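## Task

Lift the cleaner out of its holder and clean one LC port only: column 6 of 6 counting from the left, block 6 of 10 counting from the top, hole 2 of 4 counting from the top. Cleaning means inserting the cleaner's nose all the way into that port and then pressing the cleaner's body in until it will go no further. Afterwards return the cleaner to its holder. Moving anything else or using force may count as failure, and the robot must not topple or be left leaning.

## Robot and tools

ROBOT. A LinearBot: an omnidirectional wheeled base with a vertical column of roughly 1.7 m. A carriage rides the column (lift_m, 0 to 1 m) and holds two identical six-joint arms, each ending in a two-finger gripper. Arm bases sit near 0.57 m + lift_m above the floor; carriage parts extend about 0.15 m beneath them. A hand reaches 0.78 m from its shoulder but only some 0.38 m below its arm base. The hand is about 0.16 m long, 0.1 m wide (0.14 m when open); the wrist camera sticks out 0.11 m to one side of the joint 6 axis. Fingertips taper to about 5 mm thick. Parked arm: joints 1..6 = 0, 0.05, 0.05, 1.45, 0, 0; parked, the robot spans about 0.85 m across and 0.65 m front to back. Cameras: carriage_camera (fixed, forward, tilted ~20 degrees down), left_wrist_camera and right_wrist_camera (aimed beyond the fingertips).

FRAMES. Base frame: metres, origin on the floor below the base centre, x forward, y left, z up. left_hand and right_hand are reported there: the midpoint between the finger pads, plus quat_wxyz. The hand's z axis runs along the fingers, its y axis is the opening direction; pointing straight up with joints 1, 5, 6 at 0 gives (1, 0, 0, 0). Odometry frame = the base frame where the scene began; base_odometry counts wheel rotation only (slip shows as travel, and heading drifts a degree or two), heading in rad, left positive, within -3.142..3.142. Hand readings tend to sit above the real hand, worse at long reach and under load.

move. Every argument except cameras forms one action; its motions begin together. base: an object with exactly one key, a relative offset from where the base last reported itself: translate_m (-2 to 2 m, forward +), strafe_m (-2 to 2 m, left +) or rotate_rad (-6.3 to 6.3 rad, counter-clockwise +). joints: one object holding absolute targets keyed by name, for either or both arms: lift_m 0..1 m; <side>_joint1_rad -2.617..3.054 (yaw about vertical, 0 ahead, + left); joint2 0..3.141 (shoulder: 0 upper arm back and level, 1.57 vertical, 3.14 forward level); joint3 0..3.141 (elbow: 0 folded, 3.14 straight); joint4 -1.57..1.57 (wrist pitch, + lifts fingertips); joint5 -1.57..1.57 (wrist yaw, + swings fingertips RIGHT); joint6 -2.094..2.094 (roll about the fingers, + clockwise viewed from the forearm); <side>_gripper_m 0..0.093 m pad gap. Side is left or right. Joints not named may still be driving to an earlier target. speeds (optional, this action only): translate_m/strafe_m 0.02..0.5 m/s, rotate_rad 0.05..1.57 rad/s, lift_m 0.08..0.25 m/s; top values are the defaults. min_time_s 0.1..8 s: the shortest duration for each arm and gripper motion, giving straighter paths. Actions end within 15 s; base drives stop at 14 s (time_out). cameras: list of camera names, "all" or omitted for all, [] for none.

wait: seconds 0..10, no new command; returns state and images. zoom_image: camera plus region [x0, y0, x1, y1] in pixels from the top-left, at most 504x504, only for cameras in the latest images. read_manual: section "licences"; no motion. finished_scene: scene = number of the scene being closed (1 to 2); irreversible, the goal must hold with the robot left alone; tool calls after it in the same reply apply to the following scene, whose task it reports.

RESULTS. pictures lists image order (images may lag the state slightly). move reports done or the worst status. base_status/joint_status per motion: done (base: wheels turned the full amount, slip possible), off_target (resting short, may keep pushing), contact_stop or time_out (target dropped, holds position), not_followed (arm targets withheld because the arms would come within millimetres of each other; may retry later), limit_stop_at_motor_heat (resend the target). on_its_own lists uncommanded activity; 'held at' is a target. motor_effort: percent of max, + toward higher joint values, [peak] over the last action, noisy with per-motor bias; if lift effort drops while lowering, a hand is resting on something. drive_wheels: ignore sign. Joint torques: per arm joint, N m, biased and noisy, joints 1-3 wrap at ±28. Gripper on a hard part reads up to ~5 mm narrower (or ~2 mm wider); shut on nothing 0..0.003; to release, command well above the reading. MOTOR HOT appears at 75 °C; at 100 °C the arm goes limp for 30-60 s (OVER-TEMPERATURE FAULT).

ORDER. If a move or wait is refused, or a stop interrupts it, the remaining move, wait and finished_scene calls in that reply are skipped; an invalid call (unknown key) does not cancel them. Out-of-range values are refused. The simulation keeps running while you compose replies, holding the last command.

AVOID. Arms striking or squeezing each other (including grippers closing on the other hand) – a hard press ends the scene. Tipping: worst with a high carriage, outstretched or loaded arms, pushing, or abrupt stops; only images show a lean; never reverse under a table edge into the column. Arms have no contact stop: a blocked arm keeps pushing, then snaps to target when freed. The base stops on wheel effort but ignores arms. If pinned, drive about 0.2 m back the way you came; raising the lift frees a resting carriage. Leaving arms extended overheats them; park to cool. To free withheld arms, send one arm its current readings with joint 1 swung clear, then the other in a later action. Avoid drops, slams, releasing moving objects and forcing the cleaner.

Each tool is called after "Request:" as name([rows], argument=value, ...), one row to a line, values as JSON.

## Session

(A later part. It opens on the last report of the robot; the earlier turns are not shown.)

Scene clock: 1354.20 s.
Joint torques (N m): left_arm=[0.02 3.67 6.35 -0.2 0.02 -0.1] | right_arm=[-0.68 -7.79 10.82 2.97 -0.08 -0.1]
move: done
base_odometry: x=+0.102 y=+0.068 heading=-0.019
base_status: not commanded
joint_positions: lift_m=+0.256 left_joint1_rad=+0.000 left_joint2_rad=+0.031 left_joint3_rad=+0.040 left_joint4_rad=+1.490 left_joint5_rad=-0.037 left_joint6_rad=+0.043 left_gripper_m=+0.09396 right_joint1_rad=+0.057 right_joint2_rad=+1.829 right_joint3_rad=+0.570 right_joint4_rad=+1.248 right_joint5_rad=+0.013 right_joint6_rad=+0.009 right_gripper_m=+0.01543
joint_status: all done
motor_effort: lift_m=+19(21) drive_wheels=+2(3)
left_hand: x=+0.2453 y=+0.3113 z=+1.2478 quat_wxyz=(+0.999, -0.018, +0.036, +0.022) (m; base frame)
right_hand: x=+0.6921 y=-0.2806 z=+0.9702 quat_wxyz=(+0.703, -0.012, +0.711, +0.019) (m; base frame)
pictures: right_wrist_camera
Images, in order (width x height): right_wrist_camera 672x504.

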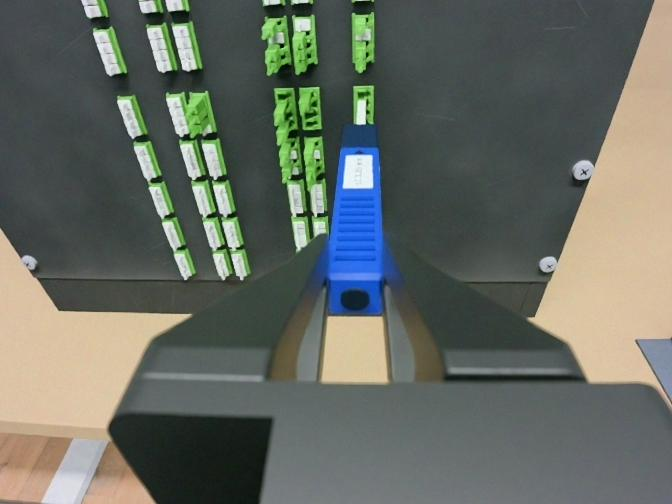

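Request:
move(base={"translate_m": -0.003}, speeds={"translate_m": 0.02}, joints={"right_joint4_rad": 1.25, "right_joint3_rad": 0.603}, cameras=["right_wrist_camera"])

Request:
zoom_image(camera="right_wrist_camera", region=[325, 80, 395, 150])

Request:
zoom_image(camera="right_wrist_camera", region=[320, 250, 390, 320])

Scene clock: 1359.17 s.
Joint torques (N m): left_arm=[-0.05 3.66 6.24 -0.2 0.02 -0.09] | right_arm=[-0.69 -7.8 9.48 2.82 -0.08 -0.09]
move: done
base_odometry: x=+0.099 y=+0.068 heading=-0.019
base_status: done
joint_positions: lift_m=+0.256 left_joint1_rad=+0.000 left_joint2_rad=+0.031 left_joint3_rad=+0.040 left_joint4_rad=+1.491 left_joint5_rad=-0.037 left_joint6_rad=+0.043 left_gripper_m=+0.09396 right_joint1_rad=+0.057 right_joint2_rad=+1.829 right_joint3_rad=+0.570 right_joint4_rad=+1.239 right_joint5_rad=+0.013 right_joint6_rad=+0.009 right_gripper_m=+0.01543
joint_status: all done
motor_effort: lift_m=+20(22) drive_wheels=+3(9)
left_hand: x=+0.2452 y=+0.3113 z=+1.2478 quat_wxyz=(+0.999, -0.018, +0.036, +0.022) (m; base frame)
right_hand: x=+0.6921 y=-0.2806 z=+0.9680 quat_wxyz=(+0.700, -0.013, +0.714, +0.018) (m; base frame)
pictures: right_wrist_camera
Images, in order (width x height): right_wrist_camera 672x504.

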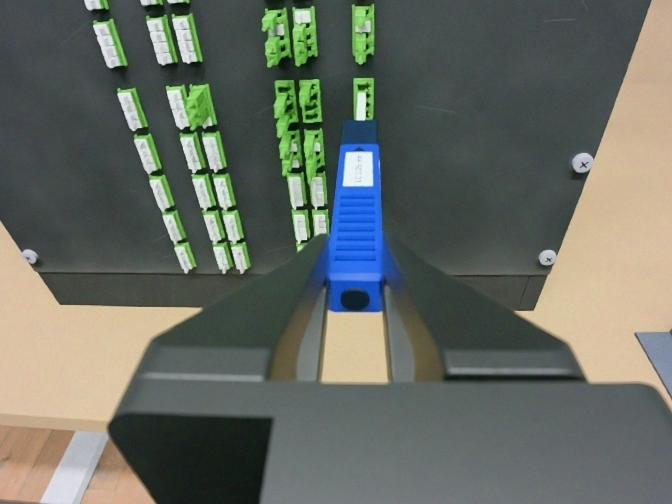

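Scaled by 7.200 from the camera's 672x504 image, which has a finer 960x720 frame.

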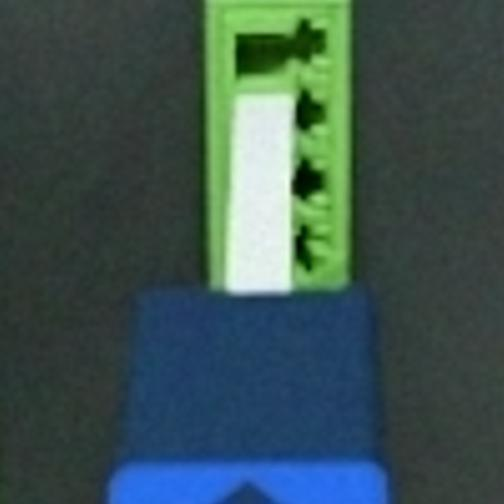

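Scaled by 7.200 from the camera's 672x504 image, which has a finer 960x720 frame.

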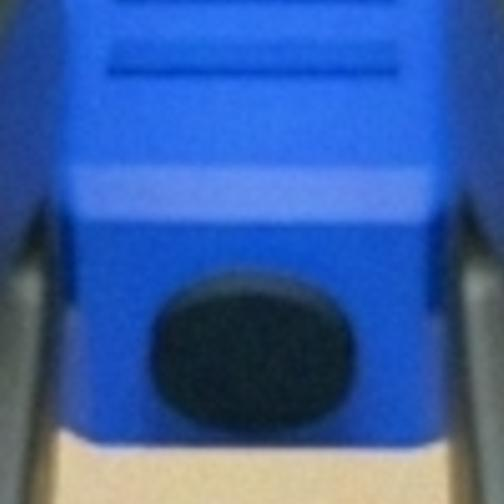

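Request:
zoom_image(camera="right_wrist_camera", region=[528, 238, 568, 278])

Request:
zoom_image(camera="right_wrist_camera", region=[10, 238, 50, 278])

Scaled by 12.600 from the camera's 672x504 image, which has a finer 960x720 frame.

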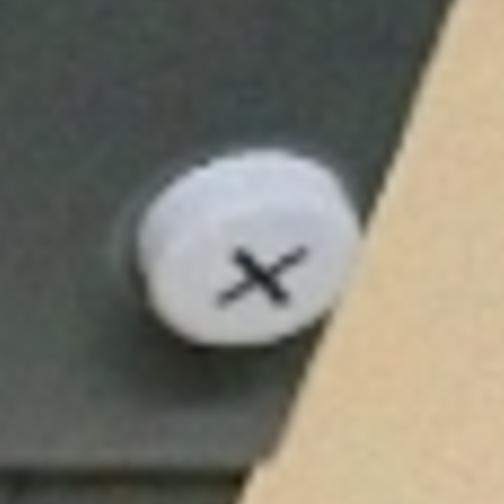

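Scaled by 12.600 from the camera's 672x504 image, which has a finer 960x720 frame.

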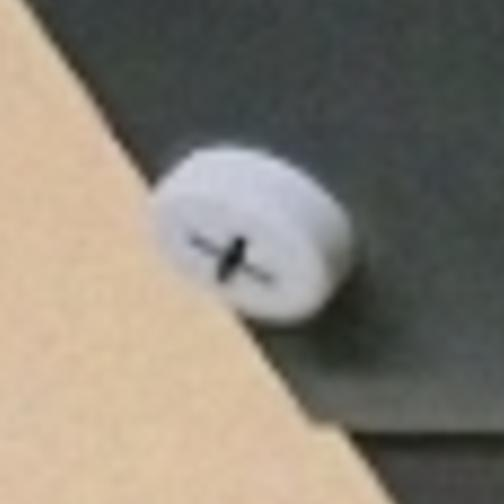

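Request:
move(cameras=["right_wrist_camera", "carriage_camera"])

Request:
zoom_image(camera="carriage_camera", region=[310, 196, 334, 220])

Request:
zoom_image(camera="carriage_camera", region=[480, 190, 504, 214])

Request:
zoom_image(camera="carriage_camera", region=[310, 308, 334, 332])

Request:
zoom_image(camera="carriage_camera", region=[122, 356, 146, 380])

Scene clock: 1393.23 s.
Joint torques (N m): left_arm=[0.03 3.66 6.3 -0.21 0.02 -0.08] | right_arm=[-0.68 -7.76 9.52 2.82 -0.08 -0.09]
base_odometry: x=+0.099 y=+0.068 heading=-0.019
base_status: done
joint_positions: lift_m=+0.256 left_joint1_rad=+0.000 left_joint2_rad=+0.031 left_joint3_rad=+0.040 left_joint4_rad=+1.491 left_joint5_rad=-0.038 left_joint6_rad=+0.043 left_gripper_m=+0.09396 right_joint1_rad=+0.057 right_joint2_rad=+1.829 right_joint3_rad=+0.570 right_joint4_rad=+1.238 right_joint5_rad=+0.013 right_joint6_rad=+0.009 right_gripper_m=+0.01543
joint_status: all done
motor_effort: lift_m=+21(22) drive_wheels=+3(9)
left_hand: x=+0.2452 y=+0.3113 z=+1.2478 quat_wxyz=(+0.999, -0.018, +0.036, +0.022) (m; base frame)
right_hand: x=+0.6921 y=-0.2806 z=+0.9679 quat_wxyz=(+0.700, -0.013, +0.714, +0.018) (m; base frame)
pictures: carriage_camera, right_wrist_camera
Images, in order (width x height): carriage_camera 672x504, right_wrist_camera 672x504.

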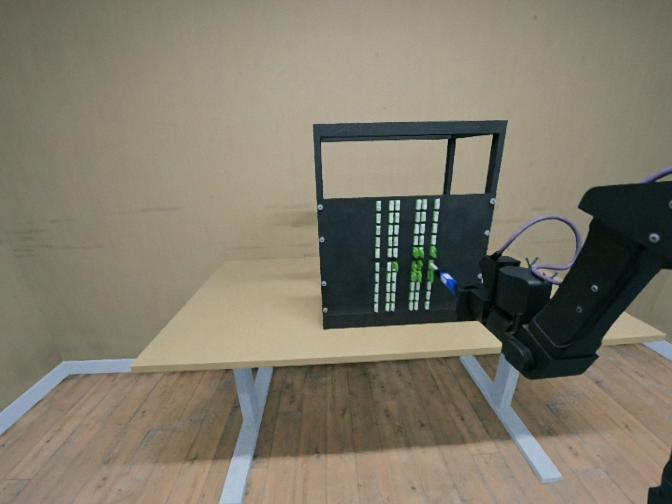

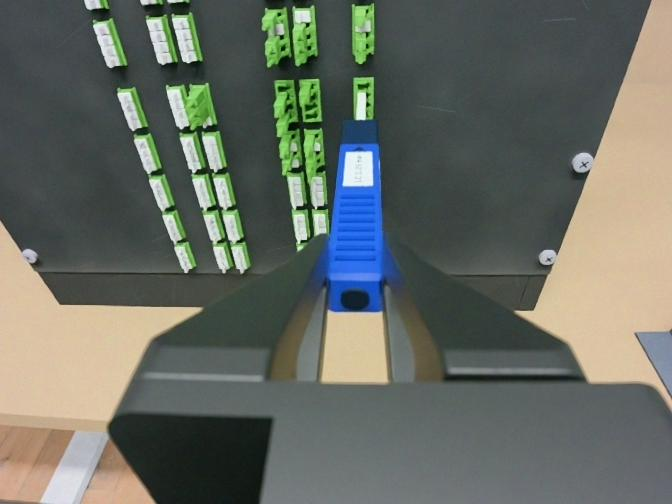

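Scaled by 21.000 from the camera's 672x504 image, which has a finer 960x720 frame.

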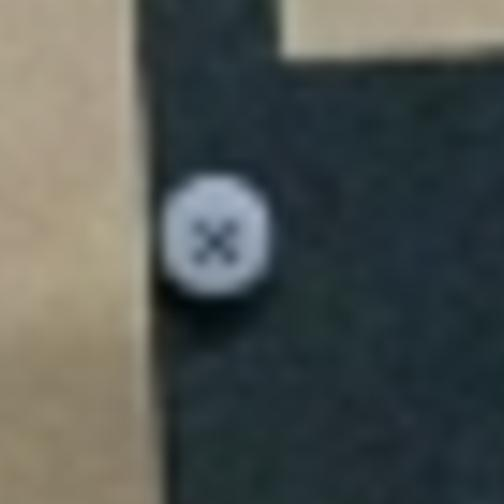

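Scaled by 21.000 from the camera's 672x504 image, which has a finer 960x720 frame.

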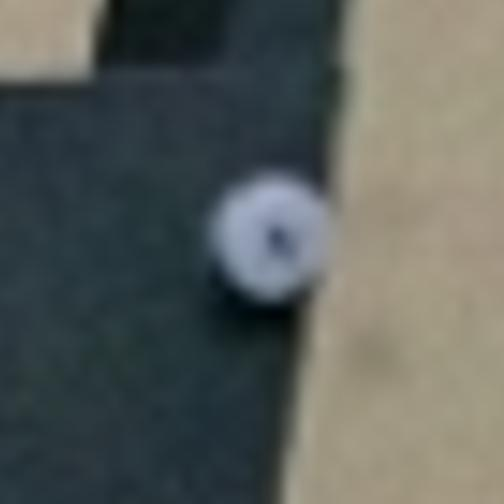

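Scaled by 21.000 from the camera's 672x504 image, which has a finer 960x720 frame.

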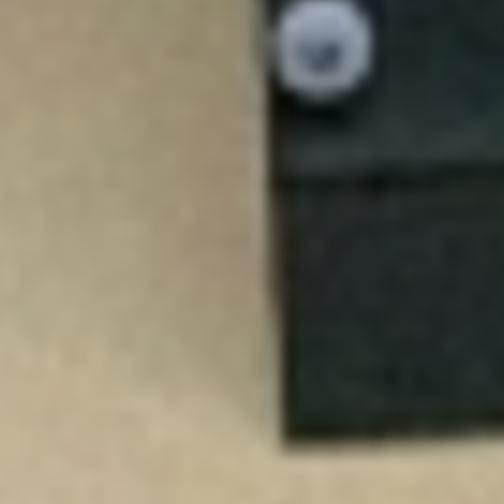

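Scaled by 21.000 from the camera's 672x504 image, which has a finer 960x720 frame.

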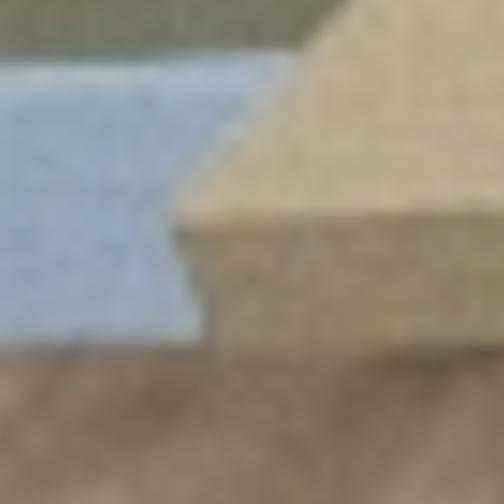

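Request:
move(base={"translate_m": 0.005}, speeds={"translate_m": 0.05}, joints={"right_joint4_rad": 1.258, "right_joint3_rad": 0.622}, cameras=["right_wrist_camera", "carriage_camera"])

Request:
zoom_image(camera="right_wrist_camera", region=[325, 80, 395, 150])

Request:
zoom_image(camera="carriage_camera", region=[310, 196, 334, 220])

Request:
zoom_image(camera="carriage_camera", region=[480, 190, 504, 214])

Request:
zoom_image(camera="carriage_camera", region=[310, 308, 334, 332])

Request:
zoom_image(camera="carriage_camera", region=[122, 356, 146, 380])

Scene clock: 1399.97 s.
Joint torques (N m): left_arm=[0.02 3.62 6.41 -0.2 0.01 -0.08] | right_arm=[-0.69 -7.77 11.37 3.14 -0.08 -0.09]
move: done
base_odometry: x=+0.104 y=+0.068 heading=-0.019
base_status: done
joint_positions: lift_m=+0.256 left_joint1_rad=+0.000 left_joint2_rad=+0.031 left_joint3_rad=+0.040 left_joint4_rad=+1.489 left_joint5_rad=-0.038 left_joint6_rad=+0.043 left_gripper_m=+0.09396 right_joint1_rad=+0.057 right_joint2_rad=+1.829 right_joint3_rad=+0.570 right_joint4_rad=+1.218 right_joint5_rad=+0.013 right_joint6_rad=+0.009 right_gripper_m=+0.01543
joint_status: all done
motor_effort: lift_m=+19(23) drive_wheels=+3(12)
left_hand: x=+0.2455 y=+0.3113 z=+1.2477 quat_wxyz=(+0.999, -0.018, +0.037, +0.022) (m; base frame)
right_hand: x=+0.6919 y=-0.2807 z=+0.9629 quat_wxyz=(+0.693, -0.013, +0.721, +0.018) (m; base frame)
pictures: carriage_camera, right_wrist_camera
Images, in order (width x height): carriage_camera 672x504, right_wrist_camera 672x504.

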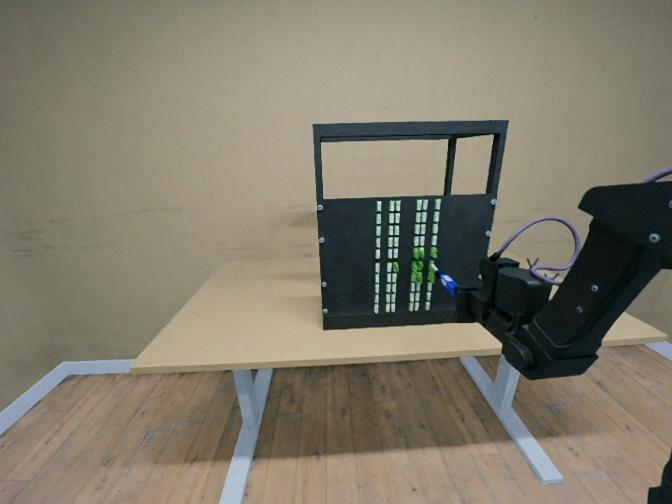

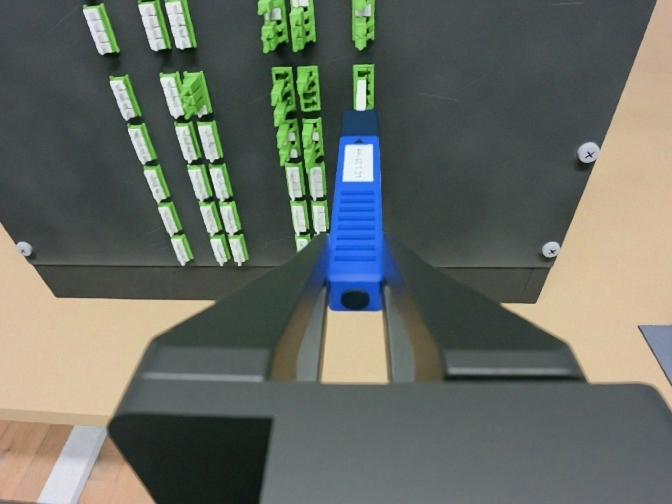

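Scaled by 7.200 from the camera's 672x504 image, which has a finer 960x720 frame.

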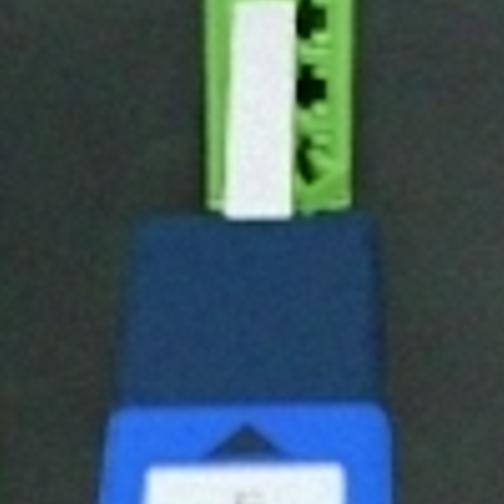

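Scaled by 21.000 from the camera's 672x504 image, which has a finer 960x720 frame.

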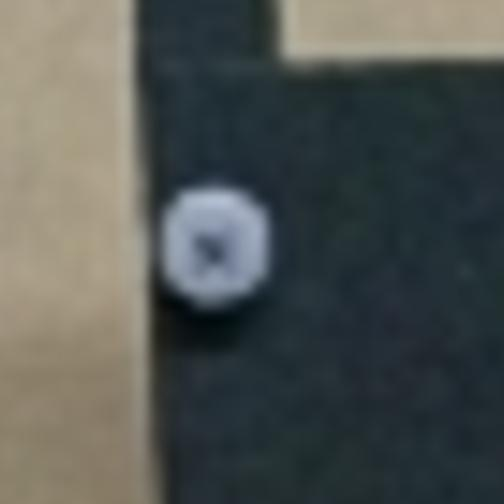

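Scaled by 21.000 from the camera's 672x504 image, which has a finer 960x720 frame.

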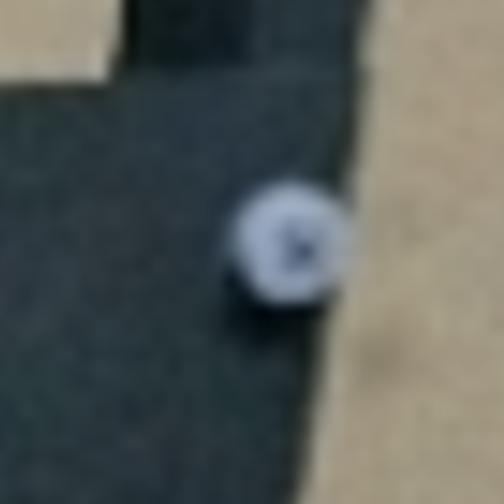

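Scaled by 21.000 from the camera's 672x504 image, which has a finer 960x720 frame.

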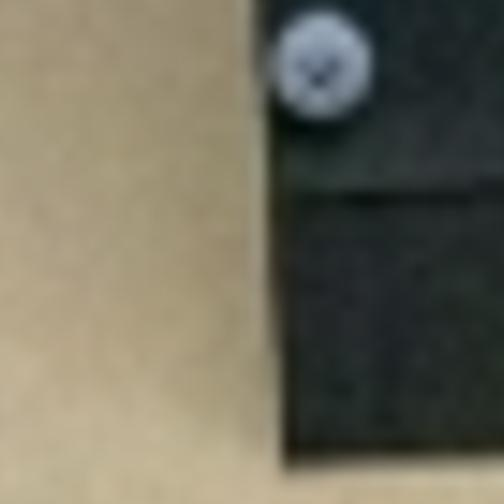

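Scaled by 21.000 from the camera's 672x504 image, which has a finer 960x720 frame.

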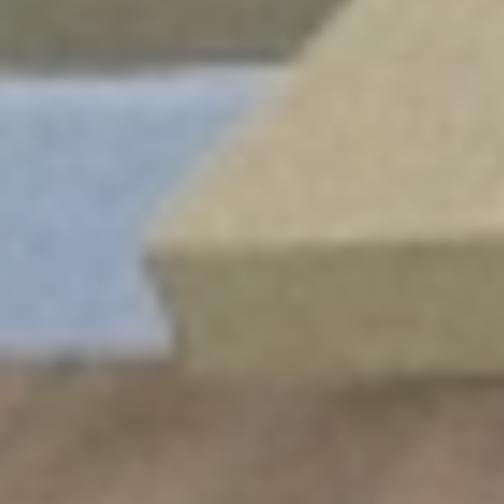

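Request:
zoom_image(camera="right_wrist_camera", region=[530, 228, 570, 268])

Request:
zoom_image(camera="right_wrist_camera", region=[4, 228, 44, 268])

Request:
zoom_image(camera="right_wrist_camera", region=[320, 250, 390, 320])

Request:
zoom_image(camera="right_wrist_camera", region=[330, 60, 400, 130])

Scaled by 12.600 from the camera's 672x504 image, which has a finer 960x720 frame.

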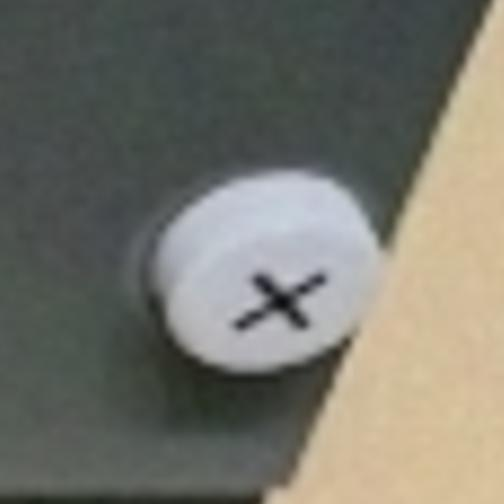

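Scaled by 12.600 from the camera's 672x504 image, which has a finer 960x720 frame.

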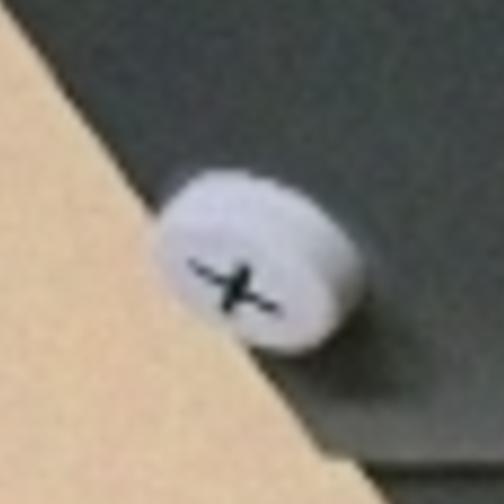

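Scaled by 7.200 from the camera's 672x504 image, which has a finer 960x720 frame.

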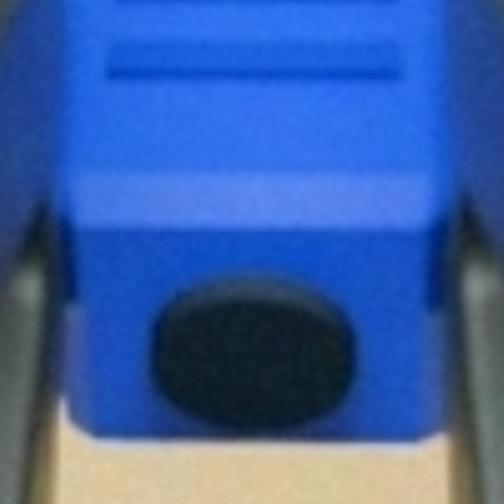

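Scaled by 7.200 from the camera's 672x504 image, which has a finer 960x720 frame.

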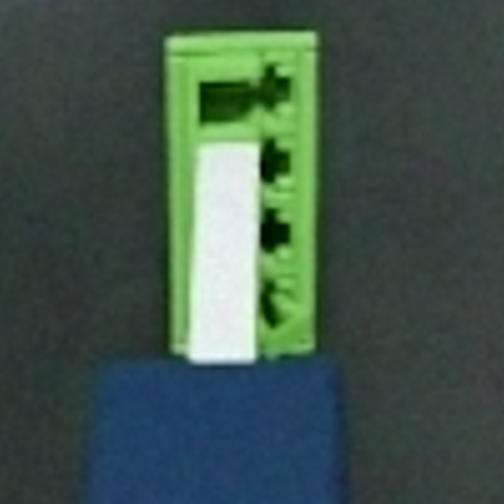

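Request:
move(base={"translate_m": -0.008}, speeds={"translate_m": 0.03}, joints={"right_joint4_rad": 1.243, "right_joint3_rad": 0.6}, cameras=["right_wrist_camera"])

Request:
zoom_image(camera="right_wrist_camera", region=[330, 60, 400, 130])

Scene clock: 1442.93 s.
Joint torques (N m): left_arm=[-0.03 3.69 6.35 -0.17 0.02 -0.08] | right_arm=[-0.68 -7.77 9.24 2.85 -0.08 -0.09]
move: done
base_odometry: x=+0.096 y=+0.068 heading=-0.019
base_status: done
joint_positions: lift_m=+0.256 left_joint1_rad=+0.000 left_joint2_rad=+0.031 left_joint3_rad=+0.040 left_joint4_rad=+1.490 left_joint5_rad=-0.038 left_joint6_rad=+0.043 left_gripper_m=+0.09396 right_joint1_rad=+0.057 right_joint2_rad=+1.829 right_joint3_rad=+0.570 right_joint4_rad=+1.228 right_joint5_rad=+0.013 right_joint6_rad=+0.009 right_gripper_m=+0.01543
joint_status: all done
motor_effort: lift_m=+22(22) drive_wheels=+2(6)
left_hand: x=+0.2453 y=+0.3113 z=+1.2477 quat_wxyz=(+0.999, -0.018, +0.036, +0.022) (m; base frame)
right_hand: x=+0.6920 y=-0.2806 z=+0.9652 quat_wxyz=(+0.696, -0.013, +0.718, +0.018) (m; base frame)
pictures: right_wrist_camera
Images, in order (width x height): right_wrist_camera 672x504.

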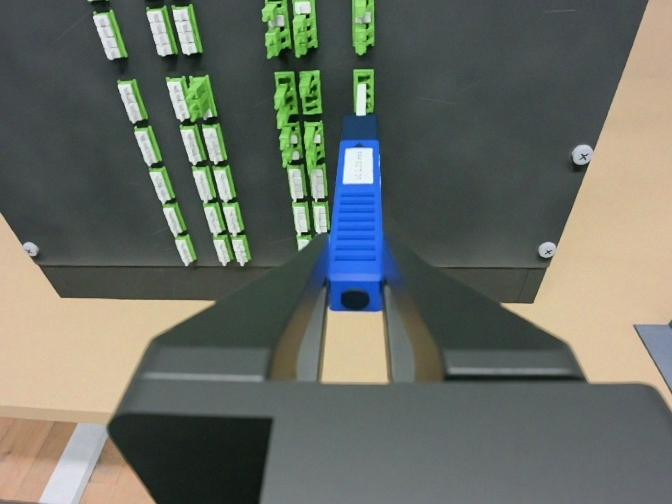

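Scaled by 7.200 from the camera's 672x504 image, which has a finer 960x720 frame.

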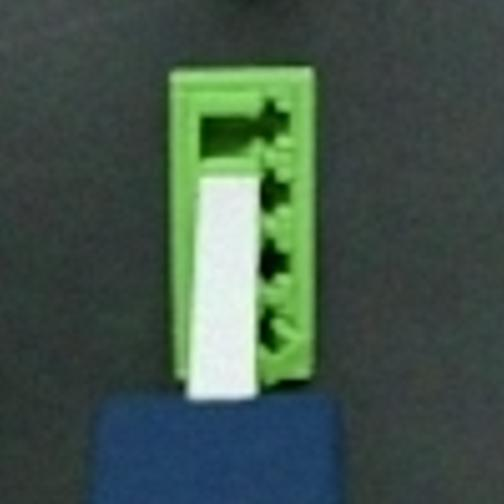

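Request:
move(base={"translate_m": -0.01}, speeds={"translate_m": 0.03}, joints={"right_joint4_rad": 1.245, "right_joint3_rad": 0.606}, cameras=["right_wrist_camera", "carriage_camera"])

Request:
zoom_image(camera="right_wrist_camera", region=[330, 60, 400, 130])

Request:
zoom_image(camera="right_wrist_camera", region=[350, 66, 380, 96])

Request:
zoom_image(camera="carriage_camera", region=[420, 245, 450, 275])

Scene clock: 1448.30 s.
Joint torques (N m): left_arm=[0.02 3.66 6.26 -0.22 0.02 -0.09] | right_arm=[-0.68 -7.79 9.1 2.8 -0.08 -0.09]
move: done
base_odometry: x=+0.086 y=+0.068 heading=-0.019
base_status: done
joint_positions: lift_m=+0.256 left_joint1_rad=+0.000 left_joint2_rad=+0.031 left_joint3_rad=+0.040 left_joint4_rad=+1.491 left_joint5_rad=-0.038 left_joint6_rad=+0.043 left_gripper_m=+0.09396 right_joint1_rad=+0.057 right_joint2_rad=+1.829 right_joint3_rad=+0.578 right_joint4_rad=+1.235 right_joint5_rad=+0.013 right_joint6_rad=+0.009 right_gripper_m=+0.01543
joint_status: all done
motor_effort: lift_m=+21(23) drive_wheels=+2(7)
left_hand: x=+0.2451 y=+0.3113 z=+1.2478 quat_wxyz=(+0.999, -0.018, +0.036, +0.022) (m; base frame)
right_hand: x=+0.6936 y=-0.2806 z=+0.9698 quat_wxyz=(+0.701, -0.012, +0.713, +0.018) (m; base frame)
pictures: carriage_camera, right_wrist_camera
Images, in order (width x height): carriage_camera 672x504, right_wrist_camera 672x504.

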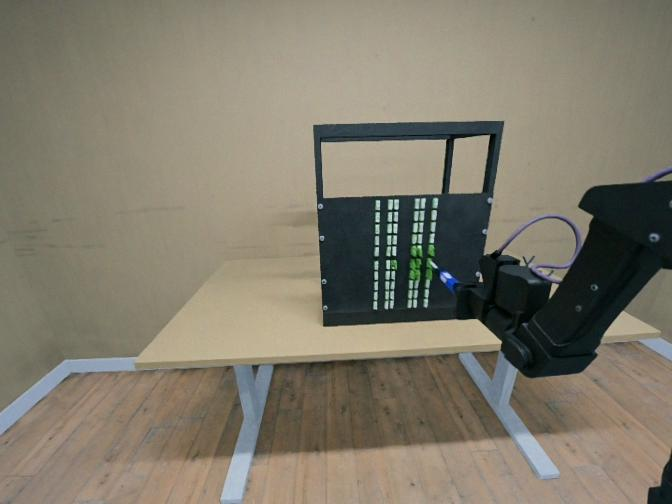

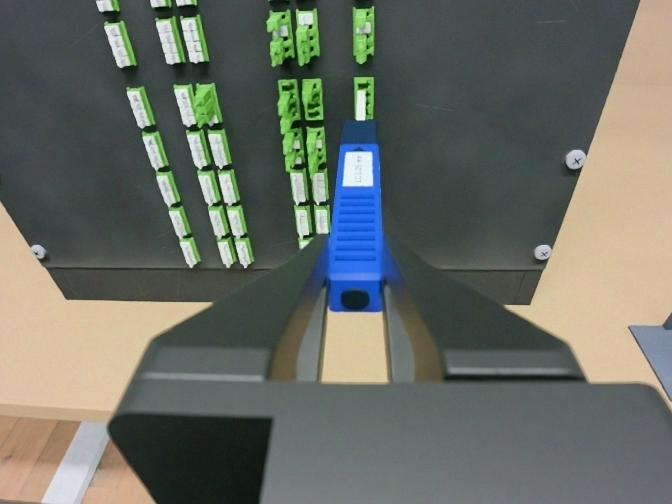

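Scaled by 7.200 from the camera's 672x504 image, which has a finer 960x720 frame.

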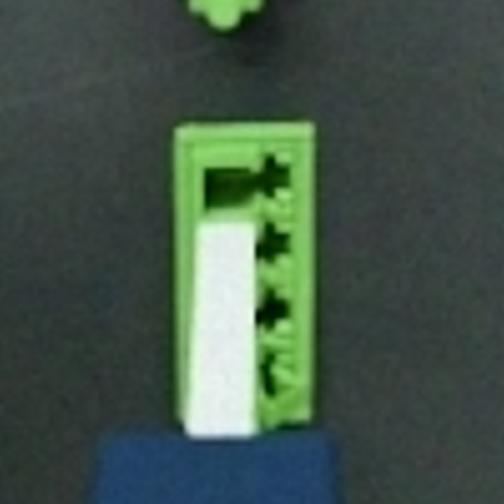

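Scaled by 16.800 from the camera's 672x504 image, which has a finer 960x720 frame.

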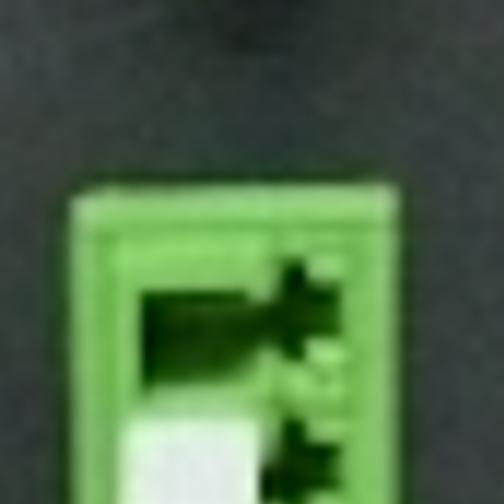

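Scaled by 16.800 from the camera's 672x504 image, which has a finer 960x720 frame.

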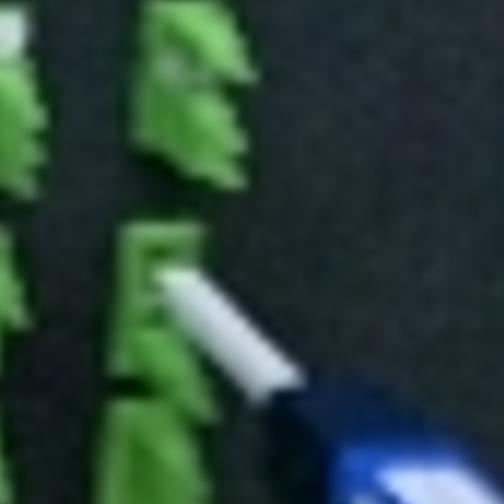

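Request:
zoom_image(camera="right_wrist_camera", region=[320, 250, 390, 320])

Request:
zoom_image(camera="right_wrist_camera", region=[325, 80, 395, 150])

Scaled by 7.200 from the camera's 672x504 image, which has a finer 960x720 frame.

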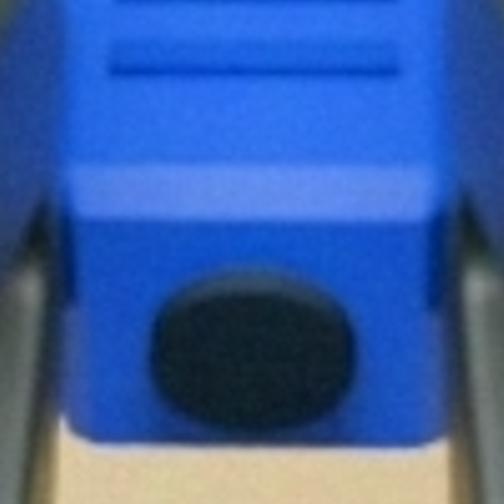

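Scaled by 7.200 from the camera's 672x504 image, which has a finer 960x720 frame.

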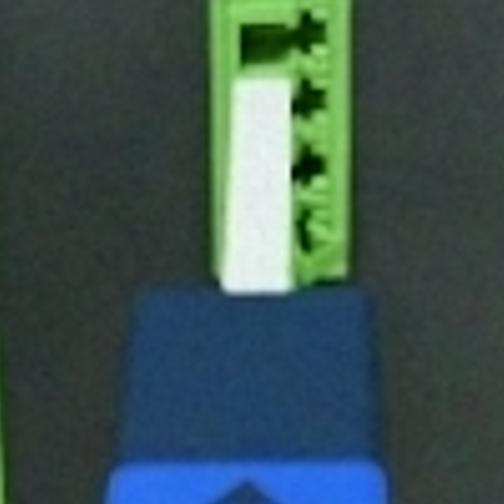

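Request:
move(base={"translate_m": -0.03}, speeds={"translate_m": 0.1}, joints={"right_joint4_rad": 1.243, "right_joint3_rad": 0.6}, cameras=["right_wrist_camera", "carriage_camera"])

Request:
zoom_image(camera="right_wrist_camera", region=[346, 80, 376, 110])

Request:
zoom_image(camera="right_wrist_camera", region=[330, 50, 400, 120])

Request:
zoom_image(camera="carriage_camera", region=[424, 250, 448, 274])

Scene clock: 1503.00 s.
Joint torques (N m): left_arm=[-0.06 3.77 6.17 -0.22 0.02 -0.07] | right_arm=[-0.66 -7.8 8.57 2.76 -0.08 -0.09]
move: done
base_odometry: x=+0.056 y=+0.068 heading=-0.020
base_status: done
joint_positions: lift_m=+0.256 left_joint1_rad=+0.000 left_joint2_rad=+0.031 left_joint3_rad=+0.040 left_joint4_rad=+1.492 left_joint5_rad=-0.038 left_joint6_rad=+0.043 left_gripper_m=+0.09396 right_joint1_rad=+0.057 right_joint2_rad=+1.829 right_joint3_rad=+0.578 right_joint4_rad=+1.236 right_joint5_rad=+0.013 right_joint6_rad=+0.009 right_gripper_m=+0.01543
joint_status: all done
motor_effort: lift_m=+22(22) drive_wheels=+5(10)
left_hand: x=+0.2449 y=+0.3113 z=+1.2478 quat_wxyz=(+0.999, -0.018, +0.035, +0.022) (m; base frame)
right_hand: x=+0.6936 y=-0.2806 z=+0.9700 quat_wxyz=(+0.701, -0.012, +0.712, +0.018) (m; base frame)
pictures: carriage_camera, right_wrist_camera
Images, in order (width x height): carriage_camera 672x504, right_wrist_camera 672x504.

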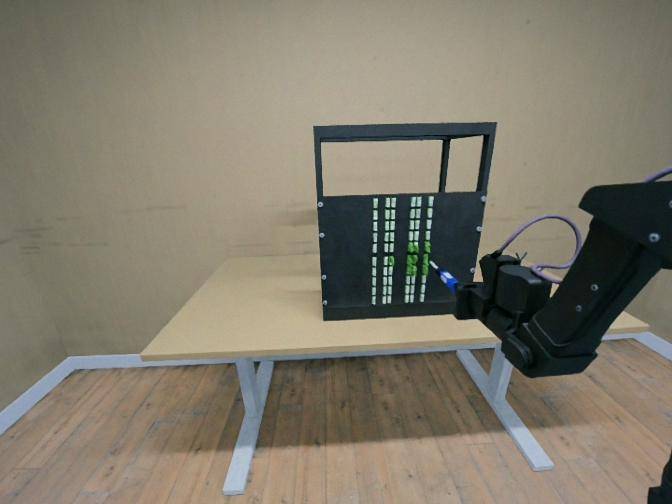

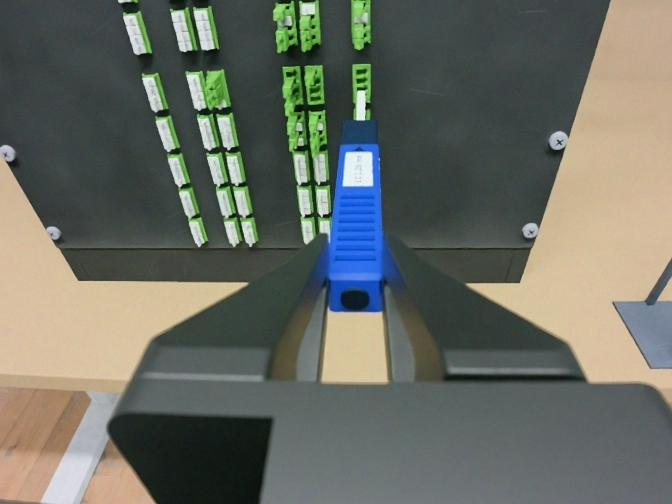

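Scaled by 16.800 from the camera's 672x504 image, which has a finer 960x720 frame.

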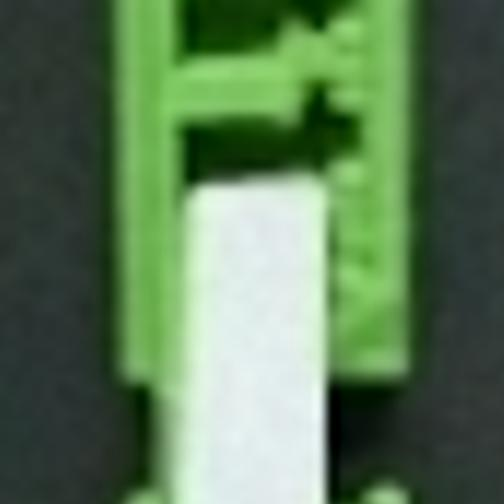

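Scaled by 7.200 from the camera's 672x504 image, which has a finer 960x720 frame.

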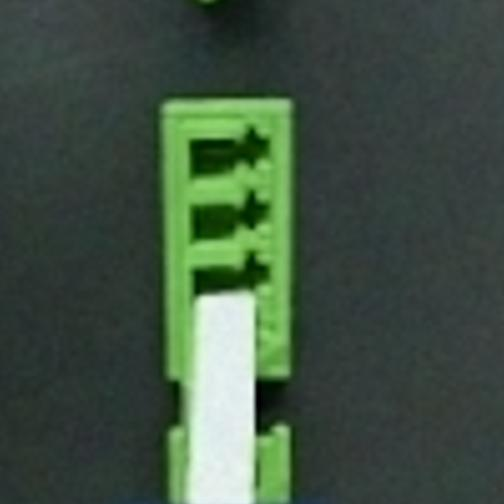

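Scaled by 21.000 from the camera's 672x504 image, which has a finer 960x720 frame.

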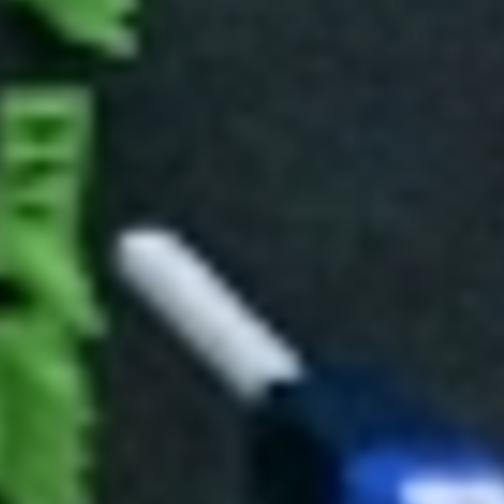

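Request:
move(base={"translate_m": 0.03}, speeds={"translate_m": 0.1}, joints={"lift_m": 0.2515}, cameras=["right_wrist_camera"])

Request:
zoom_image(camera="right_wrist_camera", region=[350, 60, 380, 90])

Request:
zoom_image(camera="right_wrist_camera", region=[330, 50, 400, 120])

Scene clock: 1531.60 s.
Joint torques (N m): left_arm=[-0.01 3.66 6.46 -0.26 0.03 -0.09] | right_arm=[-0.68 -7.77 8.59 2.79 -0.08 -0.09]
move: done
base_odometry: x=+0.086 y=+0.068 heading=-0.020
base_status: done
joint_positions: lift_m=+0.252 left_joint1_rad=+0.000 left_joint2_rad=+0.031 left_joint3_rad=+0.040 left_joint4_rad=+1.492 left_joint5_rad=-0.037 left_joint6_rad=+0.043 left_gripper_m=+0.09396 right_joint1_rad=+0.057 right_joint2_rad=+1.829 right_joint3_rad=+0.578 right_joint4_rad=+1.235 right_joint5_rad=+0.013 right_joint6_rad=+0.009 right_gripper_m=+0.01543
joint_status: all done
motor_effort: lift_m=+20(23) drive_wheels=-2(13)
left_hand: x=+0.2449 y=+0.3113 z=+1.2440 quat_wxyz=(+0.999, -0.018, +0.035, +0.022) (m; base frame)
right_hand: x=+0.6936 y=-0.2806 z=+0.9659 quat_wxyz=(+0.701, -0.012, +0.713, +0.018) (m; base frame)
pictures: right_wrist_camera
Images, in order (width x height): right_wrist_camera 672x504.

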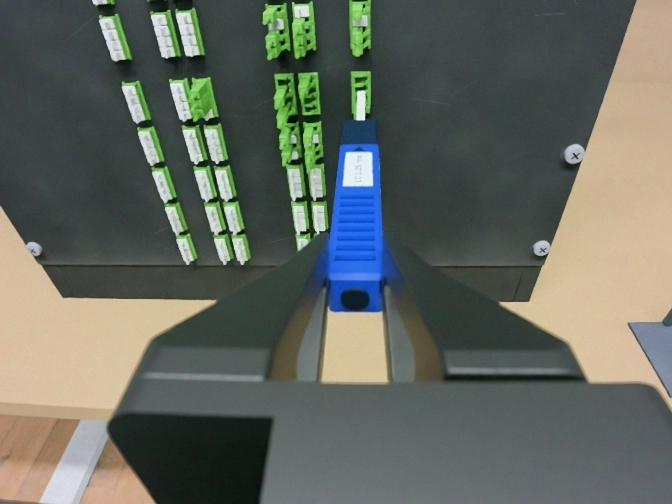

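Scaled by 16.800 from the camera's 672x504 image, which has a finer 960x720 frame.

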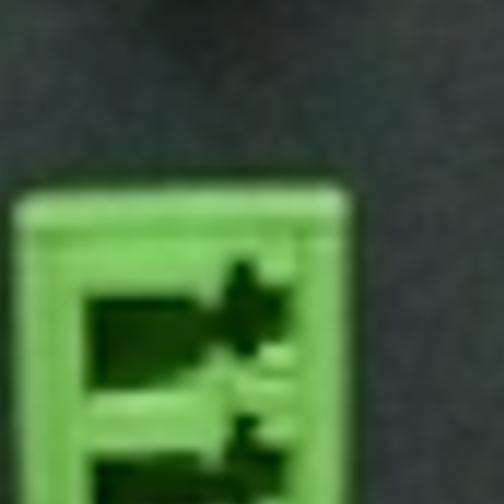

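Scaled by 7.200 from the camera's 672x504 image, which has a finer 960x720 frame.

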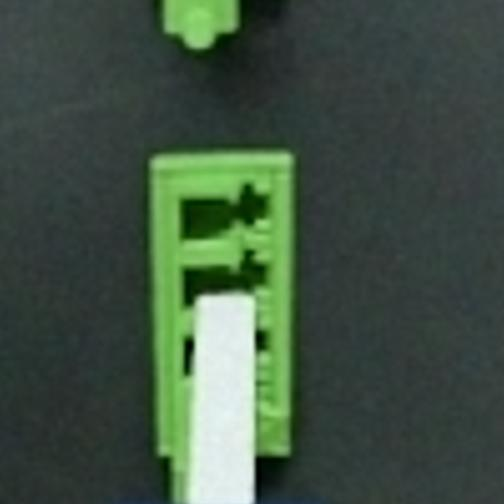

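Request:
move(base={"strafe_m": 0.0013}, speeds={"strafe_m": 0.02}, cameras=["right_wrist_camera"])

Request:
zoom_image(camera="right_wrist_camera", region=[330, 50, 400, 120])

Request:
move(base={"translate_m": 0.004}, speeds={"translate_m": 0.02}, cameras=["right_wrist_camera"])

Request:
zoom_image(camera="right_wrist_camera", region=[330, 50, 400, 120])

Scene clock: 1540.13 s.
Joint torques (N m): left_arm=[0.06 3.64 6.3 -0.24 0.02 -0.09] | right_arm=[-0.64 -7.79 8.58 2.78 -0.09 -0.09]
move: done
base_odometry: x=+0.086 y=+0.069 heading=-0.020
base_status: done
joint_positions: lift_m=+0.252 left_joint1_rad=+0.000 left_joint2_rad=+0.031 left_joint3_rad=+0.040 left_joint4_rad=+1.492 left_joint5_rad=-0.037 left_joint6_rad=+0.043 left_gripper_m=+0.09396 right_joint1_rad=+0.057 right_joint2_rad=+1.829 right_joint3_rad=+0.578 right_joint4_rad=+1.235 right_joint5_rad=+0.013 right_joint6_rad=+0.009 right_gripper_m=+0.01543
joint_status: not commanded
motor_effort: lift_m=+18(23) drive_wheels=+6(6)
left_hand: x=+0.2449 y=+0.3113 z=+1.2440 quat_wxyz=(+0.999, -0.018, +0.035, +0.022) (m; base frame)
right_hand: x=+0.6936 y=-0.2804 z=+0.9660 quat_wxyz=(+0.701, -0.012, +0.713, +0.018) (m; base frame)
pictures: right_wrist_camera
Images, in order (width x height): right_wrist_camera 672x504.

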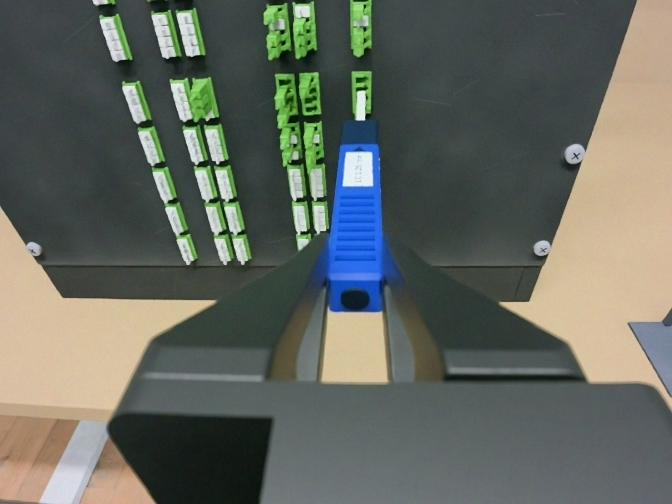

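Scaled by 7.200 from the camera's 672x504 image, which has a finer 960x720 frame.

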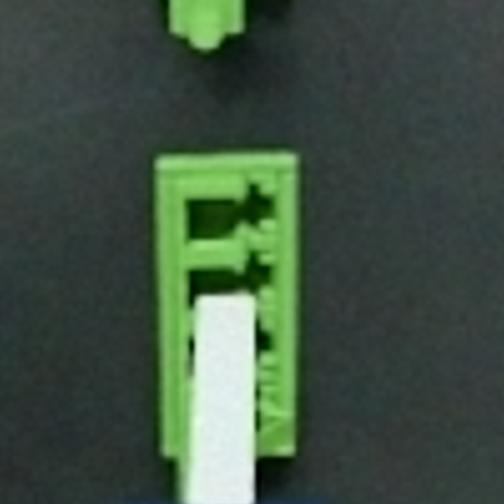

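Scene clock: 1540.70 s.
Joint torques (N m): left_arm=[-0.03 3.67 6.35 -0.24 0.03 -0.09] | right_arm=[-0.76 -7.77 8.55 2.77 -0.09 -0.09]
move: done
base_odometry: x=+0.090 y=+0.069 heading=-0.020
base_status: done
joint_positions: lift_m=+0.252 left_joint1_rad=+0.000 left_joint2_rad=+0.031 left_joint3_rad=+0.040 left_joint4_rad=+1.492 left_joint5_rad=-0.037 left_joint6_rad=+0.043 left_gripper_m=+0.09396 right_joint1_rad=+0.057 right_joint2_rad=+1.829 right_joint3_rad=+0.578 right_joint4_rad=+1.236 right_joint5_rad=+0.013 right_joint6_rad=+0.009 right_gripper_m=+0.01543
joint_status: not commanded
motor_effort: lift_m=+18(22) drive_wheels=+0(10)
left_hand: x=+0.2449 y=+0.3113 z=+1.2440 quat_wxyz=(+0.999, -0.018, +0.035, +0.022) (m; base frame)
right_hand: x=+0.6936 y=-0.2804 z=+0.9661 quat_wxyz=(+0.701, -0.012, +0.712, +0.018) (m; base frame)
pictures: right_wrist_camera
Images, in order (width x height): right_wrist_camera 672x504.

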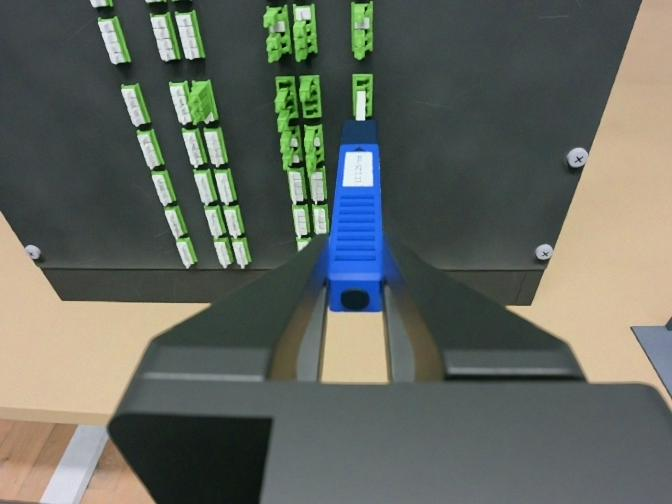

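Scaled by 7.200 from the camera's 672x504 image, which has a finer 960x720 frame.

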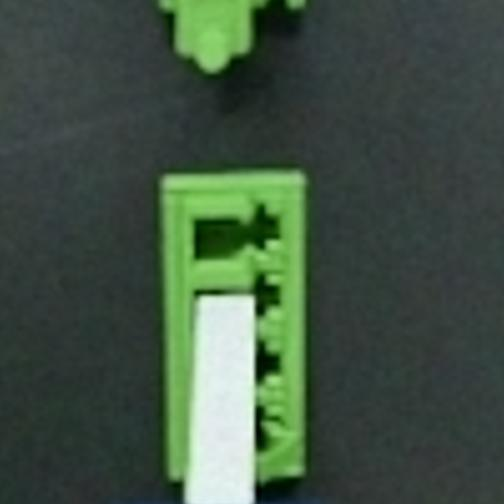

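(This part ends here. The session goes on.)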